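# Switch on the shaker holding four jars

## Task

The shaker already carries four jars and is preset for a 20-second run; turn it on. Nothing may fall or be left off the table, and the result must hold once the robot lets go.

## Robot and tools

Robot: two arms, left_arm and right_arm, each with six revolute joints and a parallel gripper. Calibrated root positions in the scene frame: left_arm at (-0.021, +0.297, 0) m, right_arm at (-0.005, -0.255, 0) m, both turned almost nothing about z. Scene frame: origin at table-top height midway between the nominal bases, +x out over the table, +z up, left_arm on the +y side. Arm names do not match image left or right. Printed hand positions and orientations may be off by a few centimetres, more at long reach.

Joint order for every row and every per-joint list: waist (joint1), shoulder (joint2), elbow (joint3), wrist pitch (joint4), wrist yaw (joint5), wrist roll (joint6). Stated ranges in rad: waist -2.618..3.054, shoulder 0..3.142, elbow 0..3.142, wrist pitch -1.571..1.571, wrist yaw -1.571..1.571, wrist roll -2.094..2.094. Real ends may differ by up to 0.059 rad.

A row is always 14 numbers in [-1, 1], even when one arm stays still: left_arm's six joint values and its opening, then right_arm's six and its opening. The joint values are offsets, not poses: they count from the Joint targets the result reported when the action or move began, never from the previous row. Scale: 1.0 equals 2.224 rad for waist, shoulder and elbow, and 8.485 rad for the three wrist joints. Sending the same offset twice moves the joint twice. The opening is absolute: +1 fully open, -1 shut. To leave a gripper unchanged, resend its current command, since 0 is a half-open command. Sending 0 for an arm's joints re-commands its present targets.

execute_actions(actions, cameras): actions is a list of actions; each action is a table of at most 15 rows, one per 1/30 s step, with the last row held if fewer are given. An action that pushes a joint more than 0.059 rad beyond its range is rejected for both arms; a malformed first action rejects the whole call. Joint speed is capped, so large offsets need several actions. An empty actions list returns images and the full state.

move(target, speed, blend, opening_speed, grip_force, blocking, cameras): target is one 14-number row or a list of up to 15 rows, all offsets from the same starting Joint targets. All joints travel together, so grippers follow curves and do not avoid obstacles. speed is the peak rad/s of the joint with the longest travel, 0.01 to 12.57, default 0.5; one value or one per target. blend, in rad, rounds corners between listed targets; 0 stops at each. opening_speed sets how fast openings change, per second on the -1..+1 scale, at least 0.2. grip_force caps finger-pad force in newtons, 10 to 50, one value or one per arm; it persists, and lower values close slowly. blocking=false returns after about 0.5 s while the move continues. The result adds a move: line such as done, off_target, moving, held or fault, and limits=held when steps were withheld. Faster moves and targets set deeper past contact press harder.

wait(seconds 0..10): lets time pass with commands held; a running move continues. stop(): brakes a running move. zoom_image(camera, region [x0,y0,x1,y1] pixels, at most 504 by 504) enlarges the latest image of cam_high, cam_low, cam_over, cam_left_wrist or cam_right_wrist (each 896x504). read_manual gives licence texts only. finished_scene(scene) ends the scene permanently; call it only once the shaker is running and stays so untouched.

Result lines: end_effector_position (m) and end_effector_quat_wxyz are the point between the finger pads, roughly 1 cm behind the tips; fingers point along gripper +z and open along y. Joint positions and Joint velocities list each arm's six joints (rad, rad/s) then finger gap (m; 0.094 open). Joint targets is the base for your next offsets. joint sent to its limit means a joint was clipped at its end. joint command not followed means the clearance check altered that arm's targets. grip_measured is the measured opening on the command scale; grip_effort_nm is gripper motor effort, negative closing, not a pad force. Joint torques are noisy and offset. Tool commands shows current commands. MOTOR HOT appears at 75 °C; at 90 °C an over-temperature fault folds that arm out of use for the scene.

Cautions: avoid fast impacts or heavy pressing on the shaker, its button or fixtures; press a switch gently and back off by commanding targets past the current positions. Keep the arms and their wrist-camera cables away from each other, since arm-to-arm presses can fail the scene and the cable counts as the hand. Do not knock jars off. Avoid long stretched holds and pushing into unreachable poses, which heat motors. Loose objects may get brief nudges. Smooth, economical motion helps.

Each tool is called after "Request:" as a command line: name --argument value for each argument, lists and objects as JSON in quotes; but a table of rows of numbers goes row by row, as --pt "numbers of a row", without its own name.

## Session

Request:
execute_actions --actions '[]' --cameras '["all"]'

Request:
zoom_image --camera "cam_over" --region '[390, 300, 590, 440]'

Scene clock: 0.00 s.
left_arm: end_effector_position=(+0.3489, +0.1561, +0.2362) grip_measured=+1.000 grip_effort_nm=n/a end_effector_quat_wxyz=(+0.422, -0.086, +0.895, -0.118) | right_arm: end_effector_position=(+0.2003, -0.1476, +0.1164) grip_measured=+1.000 grip_effort_nm=n/a end_effector_quat_wxyz=(+0.294, -0.048, +0.953, +0.058)
Joint positions: left_arm=[-0.471 1.316 1.16 -0.527 -0.226 -0.548 0.094] | right_arm=[0.636 0.844 0.646 -0.803 0.23 0.487 0.094]
Joint velocities: within noise
Joint torques (N m): no reading
Motor temperatures (°C): left_arm=[22 28 33 26 23 23 24] | right_arm=[26 26 34 30 22 25 21]
Heat: left arm: 33 °C; right arm: 34 °C.
Joint targets: left_arm=[-0.468 1.307 1.172 -0.528 -0.229 -0.545] | right_arm=[0.633 0.838 0.661 -0.796 0.234 0.490]
Tool commands: left_gripper/opening=+1.0 right_gripper/opening=+1.0
camera_calibration:
cam_left_wrist: T_world_to_cam=[[0.0671575, -0.95331, 0.294432, 0.0554976], [-0.907509, -0.180997, -0.379036, 0.471096], [0.41463, -0.241744, -0.877292, 0.190525], [0, 0, 0, 1]] pos_world=[0.344799, 0.184232, 0.329368]
cam_right_wrist: T_world_to_cam=[[0.130661, -0.987054, -0.0930199, -0.160151], [-0.979278, -0.113848, -0.167491, 0.236906], [0.154733, 0.112977, -0.981475, 0.194775], [0, 0, 0, 1]] pos_world=[0.222785, -0.153111, 0.21595]

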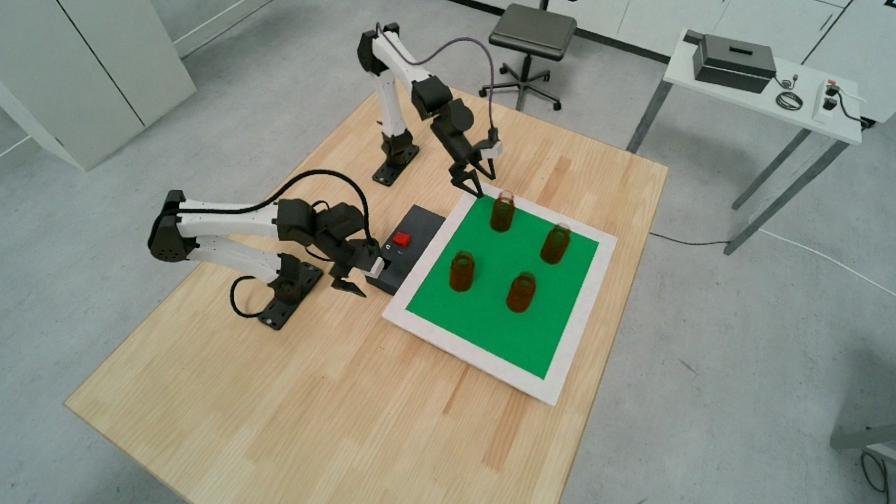

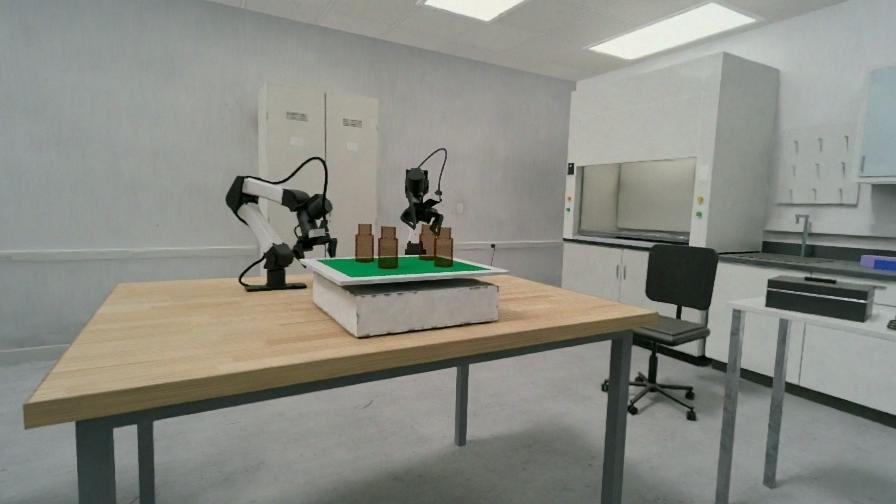

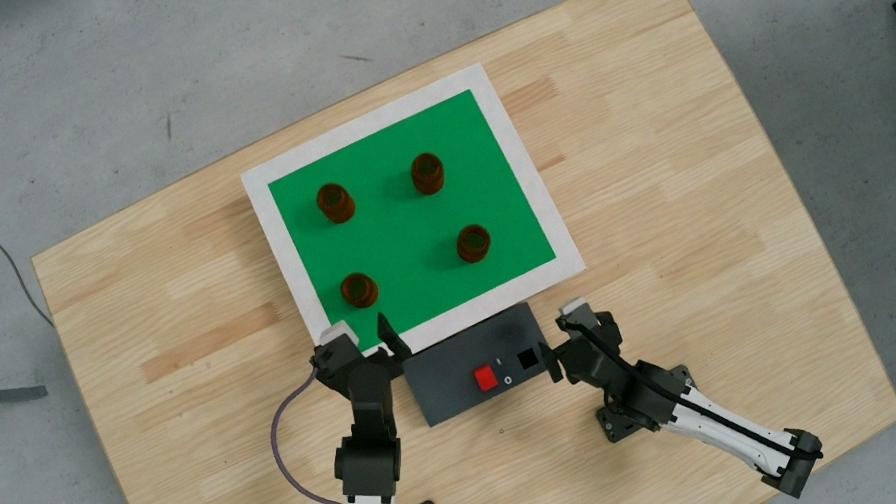

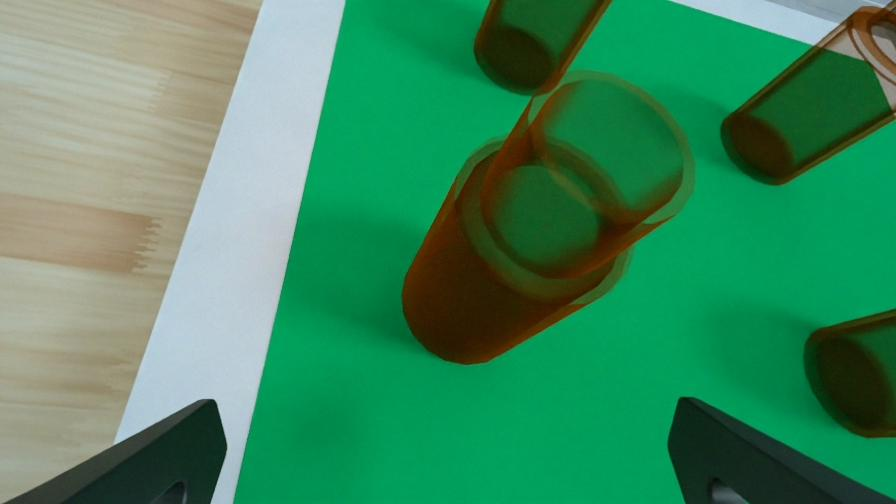

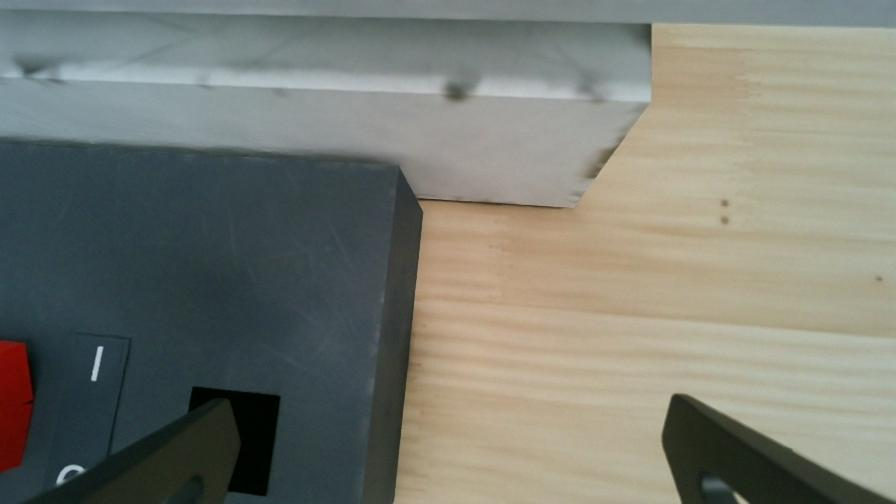

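Scaled by 2.520 from the camera's 896x504 image, which has a finer 1280x720 frame.

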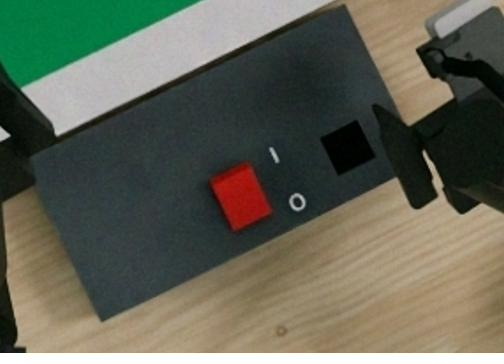

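Request:
move --pt "-0.1754 0.089 0.1906 -0.0973 0.0282 0.132 -1 -0.15 -0.135 0 0 0 0 1" --pt "-0.2155 0.2824 0.2496 -0.0973 0.0282 0.132 -1 -0.3745 -0.135 0 0 0 0 1" --blend '[0.15, 0]' --speed 0.9 --opening_speed 1.5 --cameras '["cam_over", "cam_left_wrist"]'

Scene clock: 86.77 s.
left_arm: end_effector_position=(+0.1954, +0.0039, +0.1146) grip_measured=-0.983 grip_effort_nm=-0.91 end_effector_quat_wxyz=(+0.000, +0.681, +0.732, +0.003) | right_arm: end_effector_position=(+0.2028, -0.3322, +0.1782) grip_measured=+1.000 grip_effort_nm=0.01 end_effector_quat_wxyz=(+0.431, +0.339, +0.836, -0.038)
Joint positions: left_arm=[-0.946 1.928 1.695 -1.339 -0.007 0.559 0.001] | right_arm=[-0.196 0.542 0.646 -0.803 0.23 0.487 0.094]
Joint torques (N m): left_arm=[-0.18 -9.09 7.86 0.06 0.09 0.09] | right_arm=[-0.91 0.27 8.32 1.9 0.04 -0.11]
Motor temperatures (°C): left_arm=[22 31 44 33 23 23 24] | right_arm=[26 26 39 33 22 25 21]
Heat: left arm: 44 °C; right arm: 39 °C.
Joint targets: left_arm=[-0.947 1.935 1.727 -1.353 0.010 0.575] | right_arm=[-0.200 0.538 0.661 -0.796 0.234 0.490]
move: done
camera_calibration:
cam_left_wrist: T_world_to_cam=[[-0.996006, -0.0890067, -0.00710405, 0.195419], [-0.0826809, 0.889323, 0.449743, -0.00219101], [-0.0337124, 0.448534, -0.89313, 0.197377], [0, 0, 0, 1]] pos_world=[0.201111, -0.0691883, 0.178657]
Images, in order (width x height): cam_over 896x504, cam_left_wrist 896x504.

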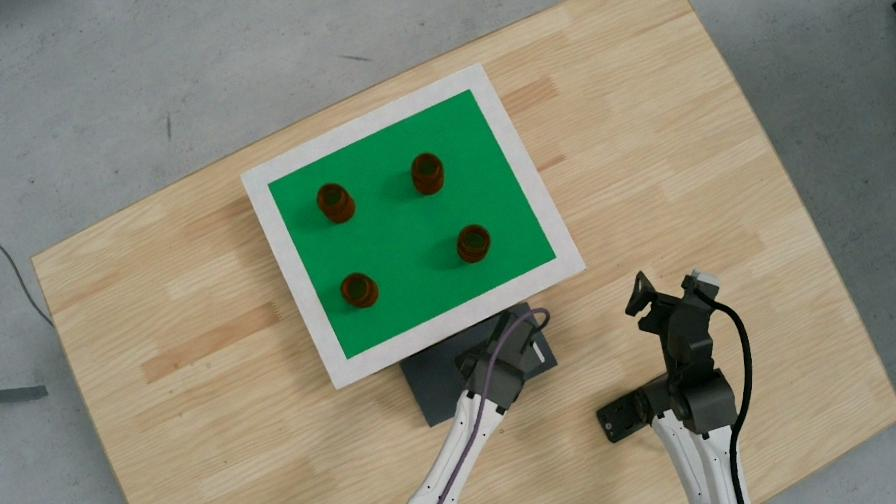

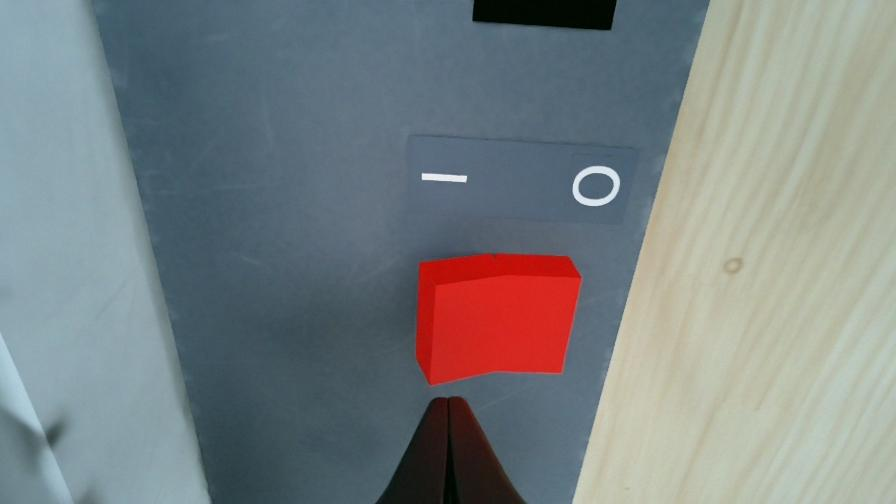

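Request:
move --target '[0, 0, -0.0742, 0.0172, 0, 0, -1, 0, 0, 0, 0, 0, 0, 1]' --speed 0.2 --cameras '["cam_left_wrist"]'

Scene clock: 123.93 s.
left_arm: end_effector_position=(+0.1943, +0.0091, +0.0872) grip_measured=-0.983 grip_effort_nm=-0.92 end_effector_quat_wxyz=(-0.007, +0.679, +0.734, +0.005) | right_arm: end_effector_position=(+0.2028, -0.3322, +0.1782) grip_measured=+1.000 grip_effort_nm=0.01 end_effector_quat_wxyz=(+0.431, +0.339, +0.836, -0.038)
Joint positions: left_arm=[-0.94 1.928 1.586 -1.244 -0.007 0.559 0.001] | right_arm=[-0.196 0.542 0.646 -0.803 0.23 0.487 0.094]
Joint torques (N m): left_arm=[-0.2 -9.06 3.44 0.56 0.09 0.09] | right_arm=[-0.92 0.25 8.32 1.9 0.04 -0.11]
Motor temperatures (°C): left_arm=[22 38 43 28 23 23 25] | right_arm=[26 25 40 35 22 25 21]
Heat: left arm: 43 °C; right arm: 40 °C.
Joint targets: left_arm=[-0.947 1.935 1.562 -1.207 0.010 0.575] | right_arm=[-0.200 0.538 0.661 -0.796 0.234 0.490]
move: off_target (left_arm); left_arm: the wrist pitch is farthest, 0.036 rad from its target
camera_calibration:
cam_left_wrist: T_world_to_cam=[[-0.995468, -0.0950953, 0.0000039294, 0.193945], [-0.0844188, 0.883724, 0.460332, 0.00501427], [-0.0437789, 0.458246, -0.887747, 0.17195], [0, 0, 0, 1]] pos_world=[0.201017, -0.064783, 0.150339]
Images, in order (width x height): cam_left_wrist 896x504.

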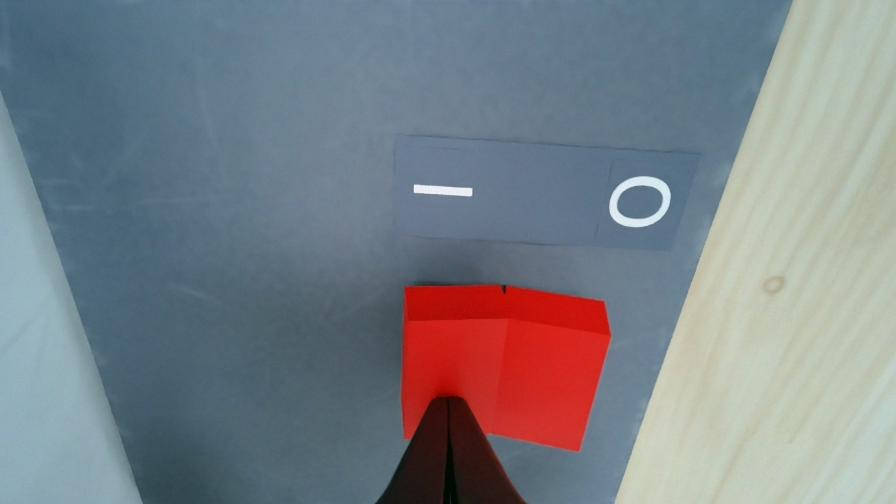

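Request:
move --pt "0 -0.03 0.06 -0.012 0 0 -1 0 0 0 0 0 0 1" --pt "0.05 -0.18 0.03 -0.02 0 0 -1 0 0 0 0 0 0 1" --blend '[0.05, 0]' --speed 0.5 --cameras '["cam_high", "cam_over", "cam_left_wrist"]'

Scene clock: 131.13 s.
left_arm: end_effector_position=(+0.2011, +0.0560, +0.2223) grip_measured=-0.983 grip_effort_nm=-0.91 end_effector_quat_wxyz=(+0.150, +0.632, +0.760, -0.018) | right_arm: end_effector_position=(+0.2028, -0.3322, +0.1782) grip_measured=+1.000 grip_effort_nm=0.01 end_effector_quat_wxyz=(+0.431, +0.339, +0.836, -0.038)
Joint positions: left_arm=[-0.837 1.551 1.64 -1.356 -0.005 0.559 0.001] | right_arm=[-0.196 0.542 0.646 -0.803 0.23 0.487 0.094]
Joint torques (N m): left_arm=[0.59 -7.47 4.59 0.67 0.09 0.08] | right_arm=[-0.92 0.25 8.32 1.9 0.04 -0.11]
Heat: left arm: 42 °C; right arm: 40 °C.
Joint targets: left_arm=[-0.836 1.535 1.629 -1.377 0.010 0.575] | right_arm=[-0.200 0.538 0.661 -0.796 0.234 0.490]
move: done
camera_calibration:
cam_left_wrist: T_world_to_cam=[[-0.963169, -0.215594, -0.160704, 0.24118], [-0.245434, 0.949011, 0.19784, -0.0110362], [0.109856, 0.229996, -0.966971, 0.270257], [0, 0, 0, 1]] pos_world=[0.199899, 0.000312484, 0.302272]
Images, in order (width x height): cam_high 896x504, cam_over 896x504, cam_left_wrist 896x504.

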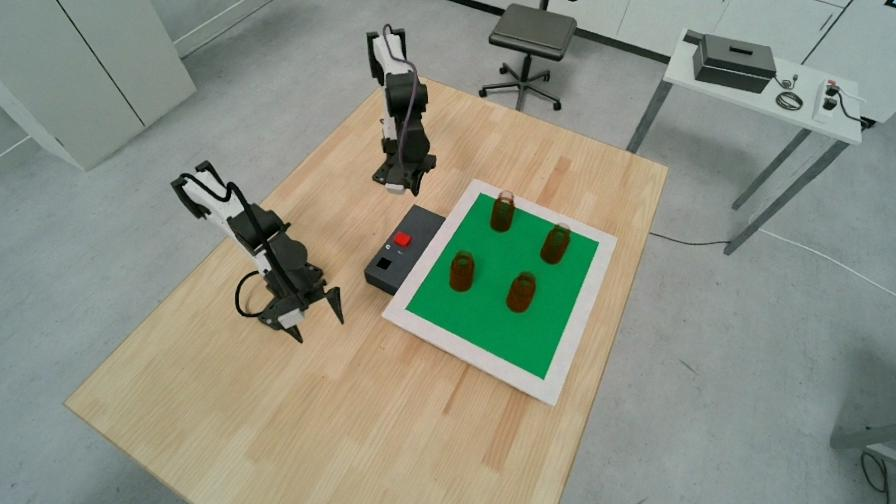

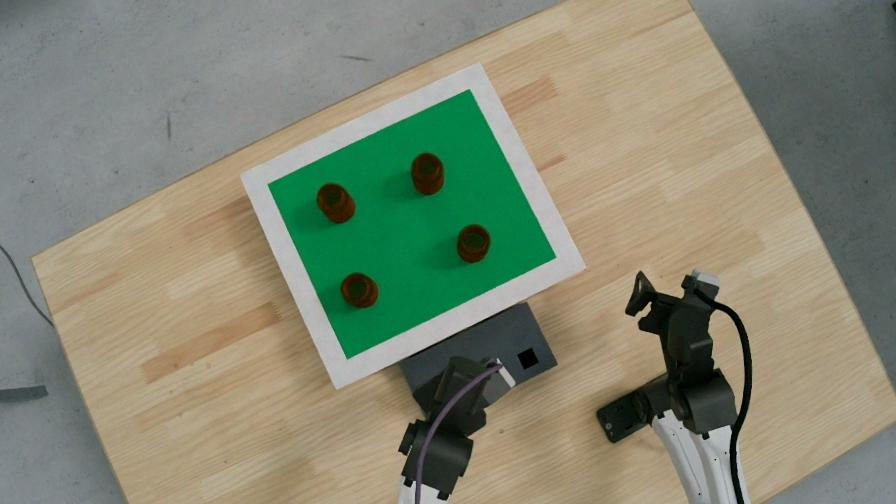

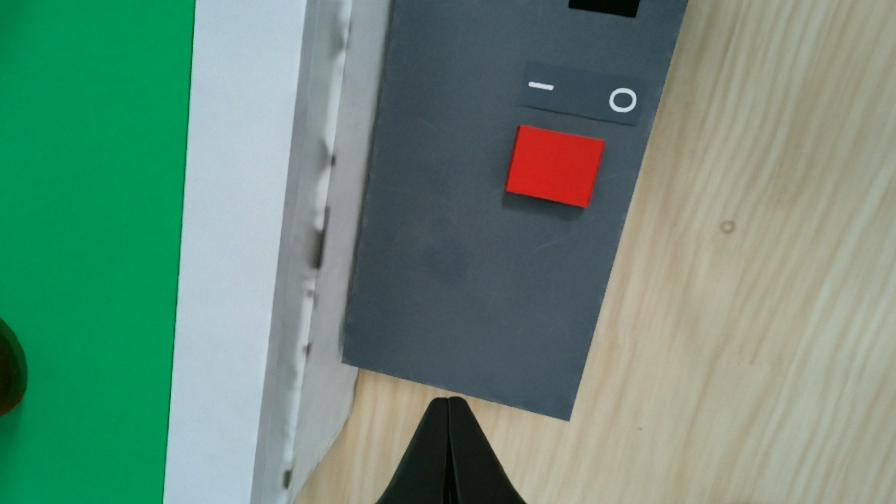

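Request:
zoom_image --camera "cam_left_wrist" --region '[460, 30, 680, 230]'

Request:
zoom_image --camera "cam_high" --region '[340, 190, 460, 310]'

Scaled by 2.291 from the camera's 896x504 image, which has a finer 1280x720 frame.

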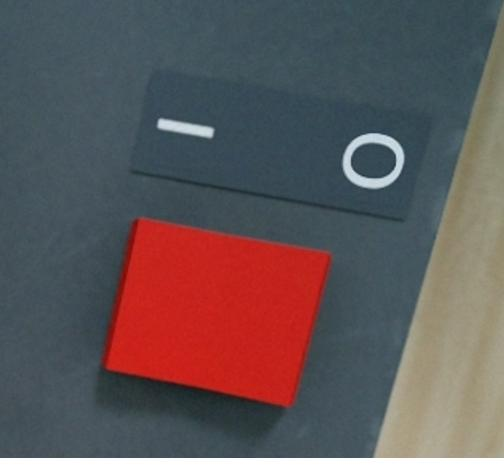

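Scaled by 4.200 from the camera's 896x504 image, which has a finer 1280x720 frame.

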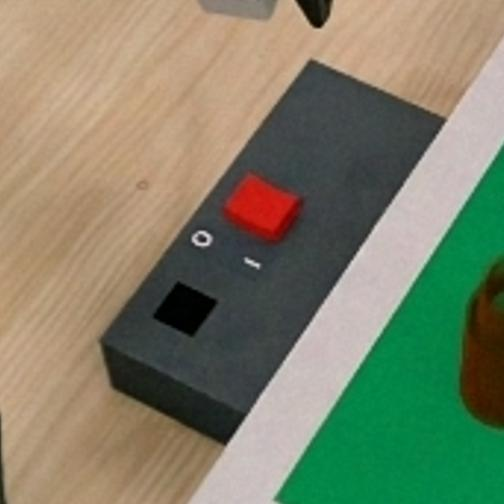

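Request:
move --pt "-0.0444 0.183 0.0229 0.0067 0 0 -1 0 0 0 0 0 0 1" --pt "-0.0444 0.183 -0.0346 0.022 0 0 -1 0 0 0 0 0 0 1" --speed '[0.6, 0.2]' --blend '[0.02, 0]' --cameras '["cam_left_wrist", "cam_high"]'

Scene clock: 174.37 s.
left_arm: end_effector_position=(+0.1973, +0.0111, +0.0846) grip_measured=-0.983 grip_effort_nm=-0.91 end_effector_quat_wxyz=(-0.010, +0.675, +0.738, +0.004) | right_arm: end_effector_position=(+0.2028, -0.3322, +0.1782) grip_measured=+1.000 grip_effort_nm=0.01 end_effector_quat_wxyz=(+0.431, +0.339, +0.836, -0.038)
Joint positions: left_arm=[-0.929 1.936 1.586 -1.242 -0.005 0.559 0.001] | right_arm=[-0.196 0.542 0.646 -0.803 0.23 0.487 0.094]
Joint torques (N m): left_arm=[-0.21 -9.14 2.7 0.71 0.07 0.09] | right_arm=[-0.91 0.27 8.31 1.9 0.04 -0.11]
Motor temperatures (°C): left_arm=[22 35 38 28 23 23 25] | right_arm=[26 25 40 36 22 25 21]
Heat: left arm: 38 °C; right arm: 40 °C.
Joint targets: left_arm=[-0.934 1.942 1.552 -1.190 0.010 0.575] | right_arm=[-0.200 0.538 0.661 -0.796 0.234 0.490]
move: off_target (left_arm); left_arm: the wrist pitch is farthest, 0.052 rad from its target
camera_calibration:
cam_left_wrist: T_world_to_cam=[[-0.994384, -0.105736, 0.00447594, 0.196671], [-0.091584, 0.880945, 0.464271, 0.00573161], [-0.0530333, 0.461254, -0.885682, 0.17046], [0, 0, 0, 1]] pos_world=[0.205131, -0.0628792, 0.147432]
Images, in order (width x height): cam_high 896x504, cam_left_wrist 896x504.

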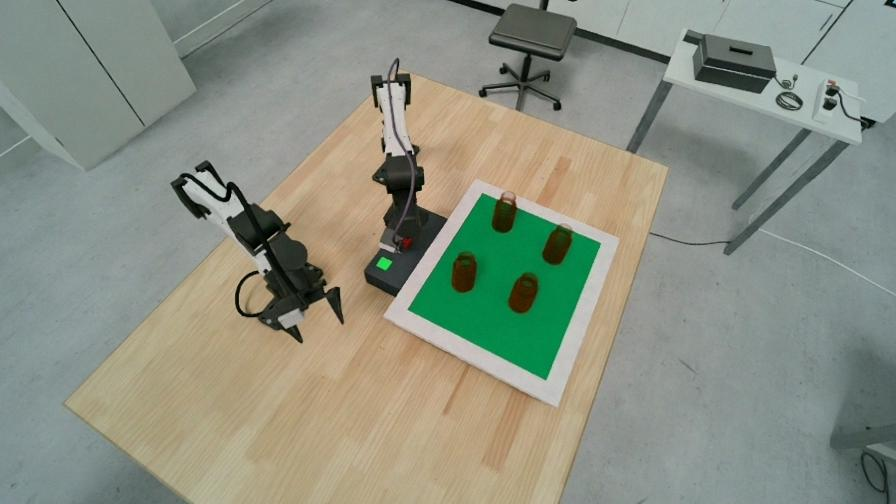

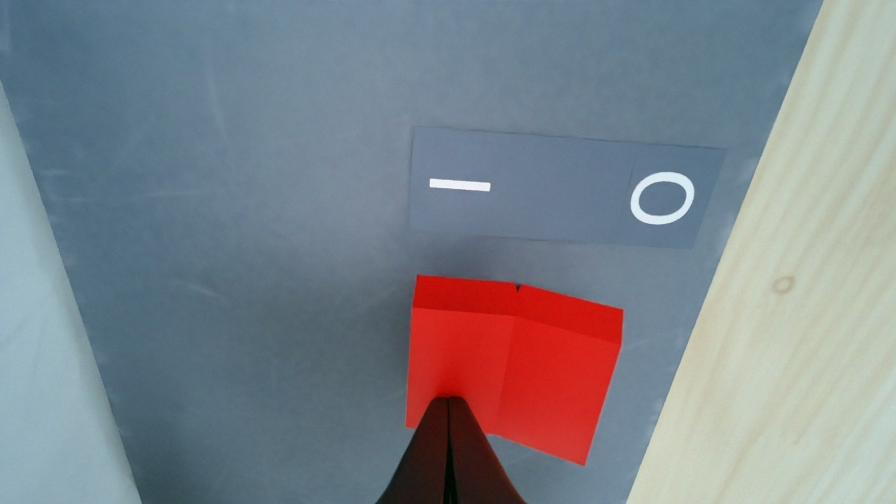

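Request:
move --pt "0 -0.03 0.06 -0.012 0 0 -1 0 0 0 0 0 0 1" --pt "0.05 -0.18 0.03 -0.02 0 0 -1 0 0 0 0 0 0 1" --blend '[0.05, 0]' --speed 0.5 --cameras '["cam_high", "cam_over", "cam_left_wrist"]'

Scene clock: 182.80 s.
left_arm: end_effector_position=(+0.2063, +0.0563, +0.2183) grip_measured=-0.983 grip_effort_nm=-0.91 end_effector_quat_wxyz=(+0.151, +0.628, +0.763, -0.017) | right_arm: end_effector_position=(+0.2028, -0.3322, +0.1782) grip_measured=+1.000 grip_effort_nm=0.01 end_effector_quat_wxyz=(+0.431, +0.339, +0.836, -0.038)
Joint positions: left_arm=[-0.825 1.558 1.631 -1.339 -0.005 0.559 0.001] | right_arm=[-0.196 0.542 0.646 -0.803 0.23 0.487 0.094]
Joint torques (N m): left_arm=[0.61 -7.71 4.62 0.67 0.07 0.07] | right_arm=[-0.92 0.25 8.31 1.9 0.04 -0.11]
Heat: left arm: 38 °C; right arm: 40 °C.
Joint targets: left_arm=[-0.823 1.542 1.619 -1.360 0.010 0.575] | right_arm=[-0.200 0.538 0.661 -0.796 0.234 0.490]
move: done
camera_calibration:
cam_left_wrist: T_world_to_cam=[[-0.960447, -0.22746, -0.160634, 0.24573], [-0.257107, 0.945915, 0.197839, -0.006677], [0.106946, 0.231314, -0.966983, 0.26627], [0, 0, 0, 1]] pos_world=[0.205817, 0.000617521, 0.298272]
Images, in order (width x height): cam_high 896x504, cam_over 896x504, cam_left_wrist 896x504.

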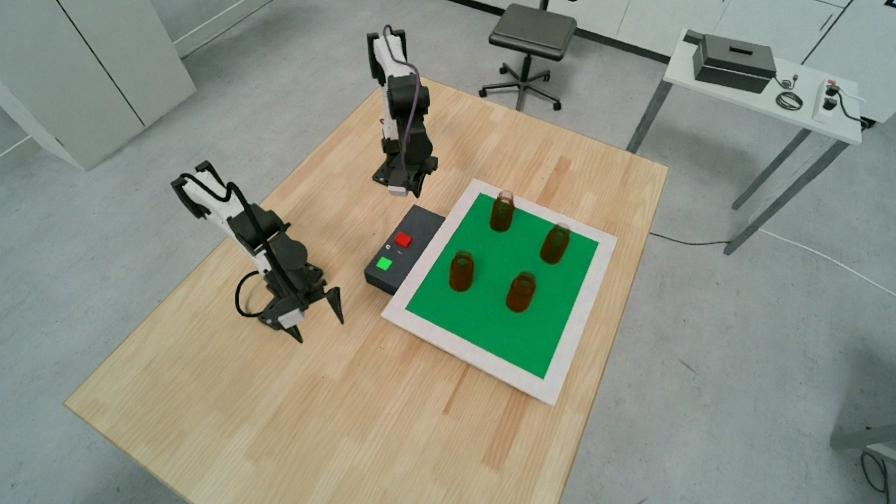

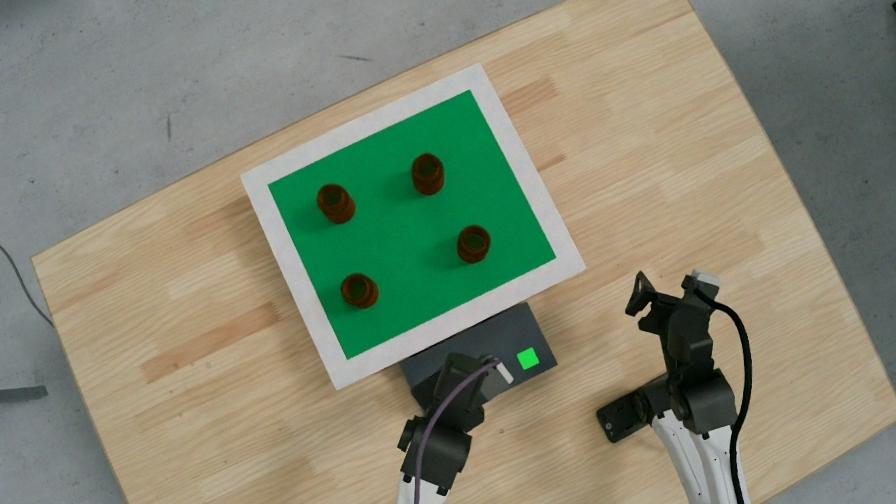

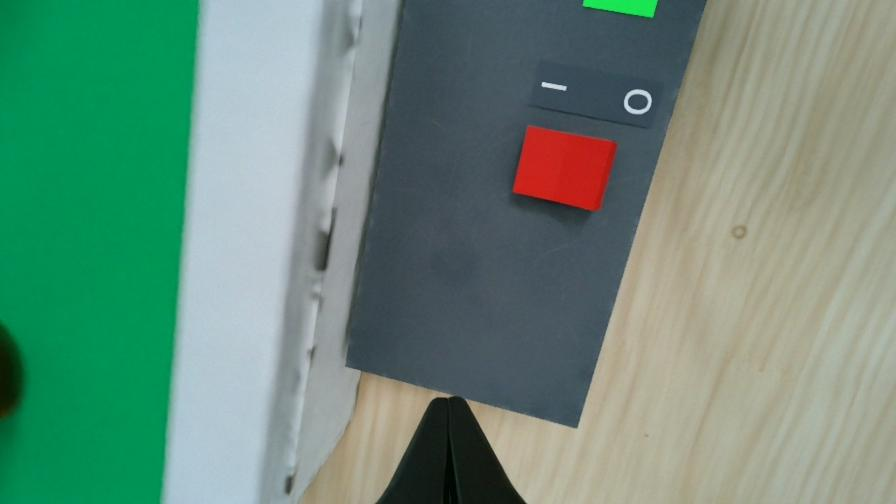

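Request:
wait --seconds 3 --cameras '["cam_over"]'

Scene clock: 188.23 s.
left_arm: end_effector_position=(+0.2063, +0.0563, +0.2183) grip_measured=-0.983 grip_effort_nm=-0.91 end_effector_quat_wxyz=(+0.151, +0.628, +0.763, -0.017) | right_arm: end_effector_position=(+0.2028, -0.3322, +0.1782) grip_measured=+1.000 grip_effort_nm=0.01 end_effector_quat_wxyz=(+0.431, +0.339, +0.836, -0.038)
Joint positions: left_arm=[-0.825 1.558 1.631 -1.339 -0.005 0.559 0.001] | right_arm=[-0.196 0.542 0.646 -0.803 0.23 0.487 0.094]
Joint torques (N m): left_arm=[0.59 -7.68 4.6 0.67 0.07 0.08] | right_arm=[-0.92 0.25 8.32 1.9 0.04 -0.11]
Heat: left arm: 38 °C; right arm: 40 °C.
Joint targets: left_arm=[-0.823 1.542 1.619 -1.360 0.010 0.575] | right_arm=[-0.200 0.538 0.661 -0.796 0.234 0.490]
Tool commands: left_gripper/opening=-1.0 right_gripper/opening=+1.0
wait: 3.00 s; at rest from the start
Images, in order (width x height): cam_over 896x504.

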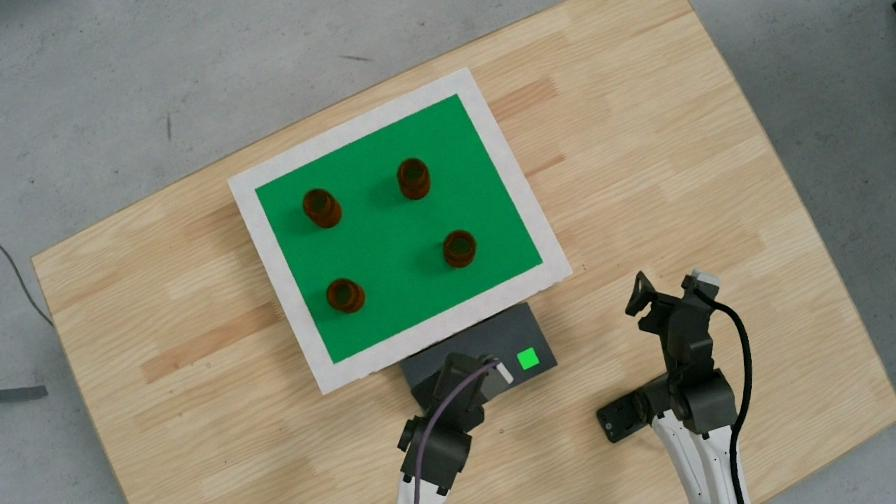

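Request:
wait --seconds 4 --cameras '["cam_over"]'

Request:
wait --seconds 0.7 --cameras '["cam_over"]'

Scene clock: 195.23 s.
left_arm: end_effector_position=(+0.2063, +0.0563, +0.2183) grip_measured=-0.983 grip_effort_nm=-0.91 end_effector_quat_wxyz=(+0.151, +0.628, +0.763, -0.017) | right_arm: end_effector_position=(+0.2028, -0.3322, +0.1782) grip_measured=+1.000 grip_effort_nm=0.01 end_effector_quat_wxyz=(+0.431, +0.339, +0.836, -0.038)
Joint positions: left_arm=[-0.825 1.558 1.631 -1.339 -0.005 0.559 0.001] | right_arm=[-0.196 0.542 0.646 -0.803 0.23 0.487 0.094]
Joint torques (N m): left_arm=[0.61 -7.69 4.62 0.67 0.07 0.08] | right_arm=[-0.91 0.25 8.32 1.9 0.04 -0.11]
Heat: left arm: 38 °C; right arm: 41 °C.
Joint targets: left_arm=[-0.823 1.542 1.619 -1.360 0.010 0.575] | right_arm=[-0.200 0.538 0.661 -0.796 0.234 0.490]
Tool commands: left_gripper/opening=-1.0 right_gripper/opening=+1.0
wait: 4.00 s; at rest from the start
Images, in order (width x height): cam_over 896x504.

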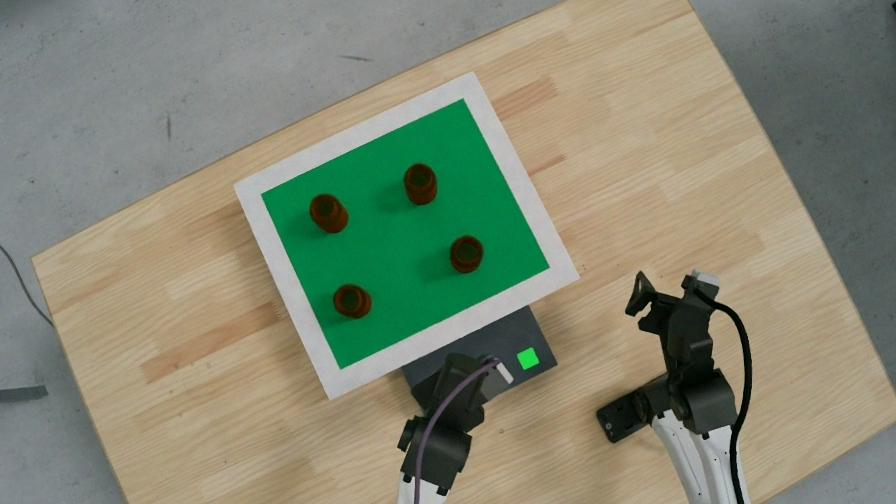

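Scene clock: 195.93 s.
left_arm: end_effector_position=(+0.2063, +0.0563, +0.2183) grip_measured=-0.983 grip_effort_nm=-0.91 end_effector_quat_wxyz=(+0.151, +0.628, +0.763, -0.017) | right_arm: end_effector_position=(+0.2028, -0.3322, +0.1782) grip_measured=+1.000 grip_effort_nm=0.01 end_effector_quat_wxyz=(+0.431, +0.339, +0.836, -0.038)
Joint positions: left_arm=[-0.825 1.558 1.631 -1.339 -0.005 0.559 0.001] | right_arm=[-0.196 0.542 0.646 -0.803 0.23 0.487 0.094]
Joint torques (N m): left_arm=[0.61 -7.69 4.62 0.67 0.07 0.07] | right_arm=[-0.92 0.25 8.32 1.9 0.04 -0.11]
Heat: left arm: 38 °C; right arm: 41 °C.
Joint targets: left_arm=[-0.823 1.542 1.619 -1.360 0.010 0.575] | right_arm=[-0.200 0.538 0.661 -0.796 0.234 0.490]
Tool commands: left_gripper/opening=-1.0 right_gripper/opening=+1.0
wait: 0.70 s; at rest by 0.17 s
Images, in order (width x height): cam_over 896x504.

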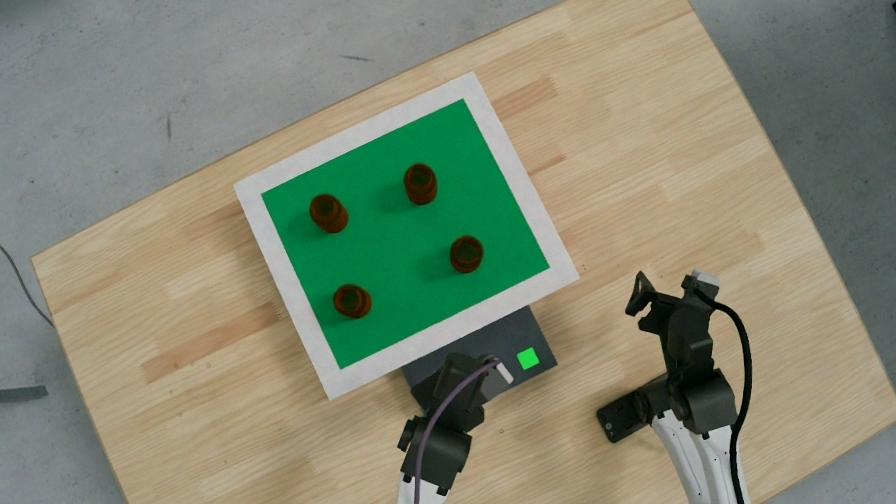

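The platform looks the same in the last two images, so the shaker has stopped after its run. All four jars are upright and in place.

Request:
finished_scene --scene 2

The scene is finished: the task was done.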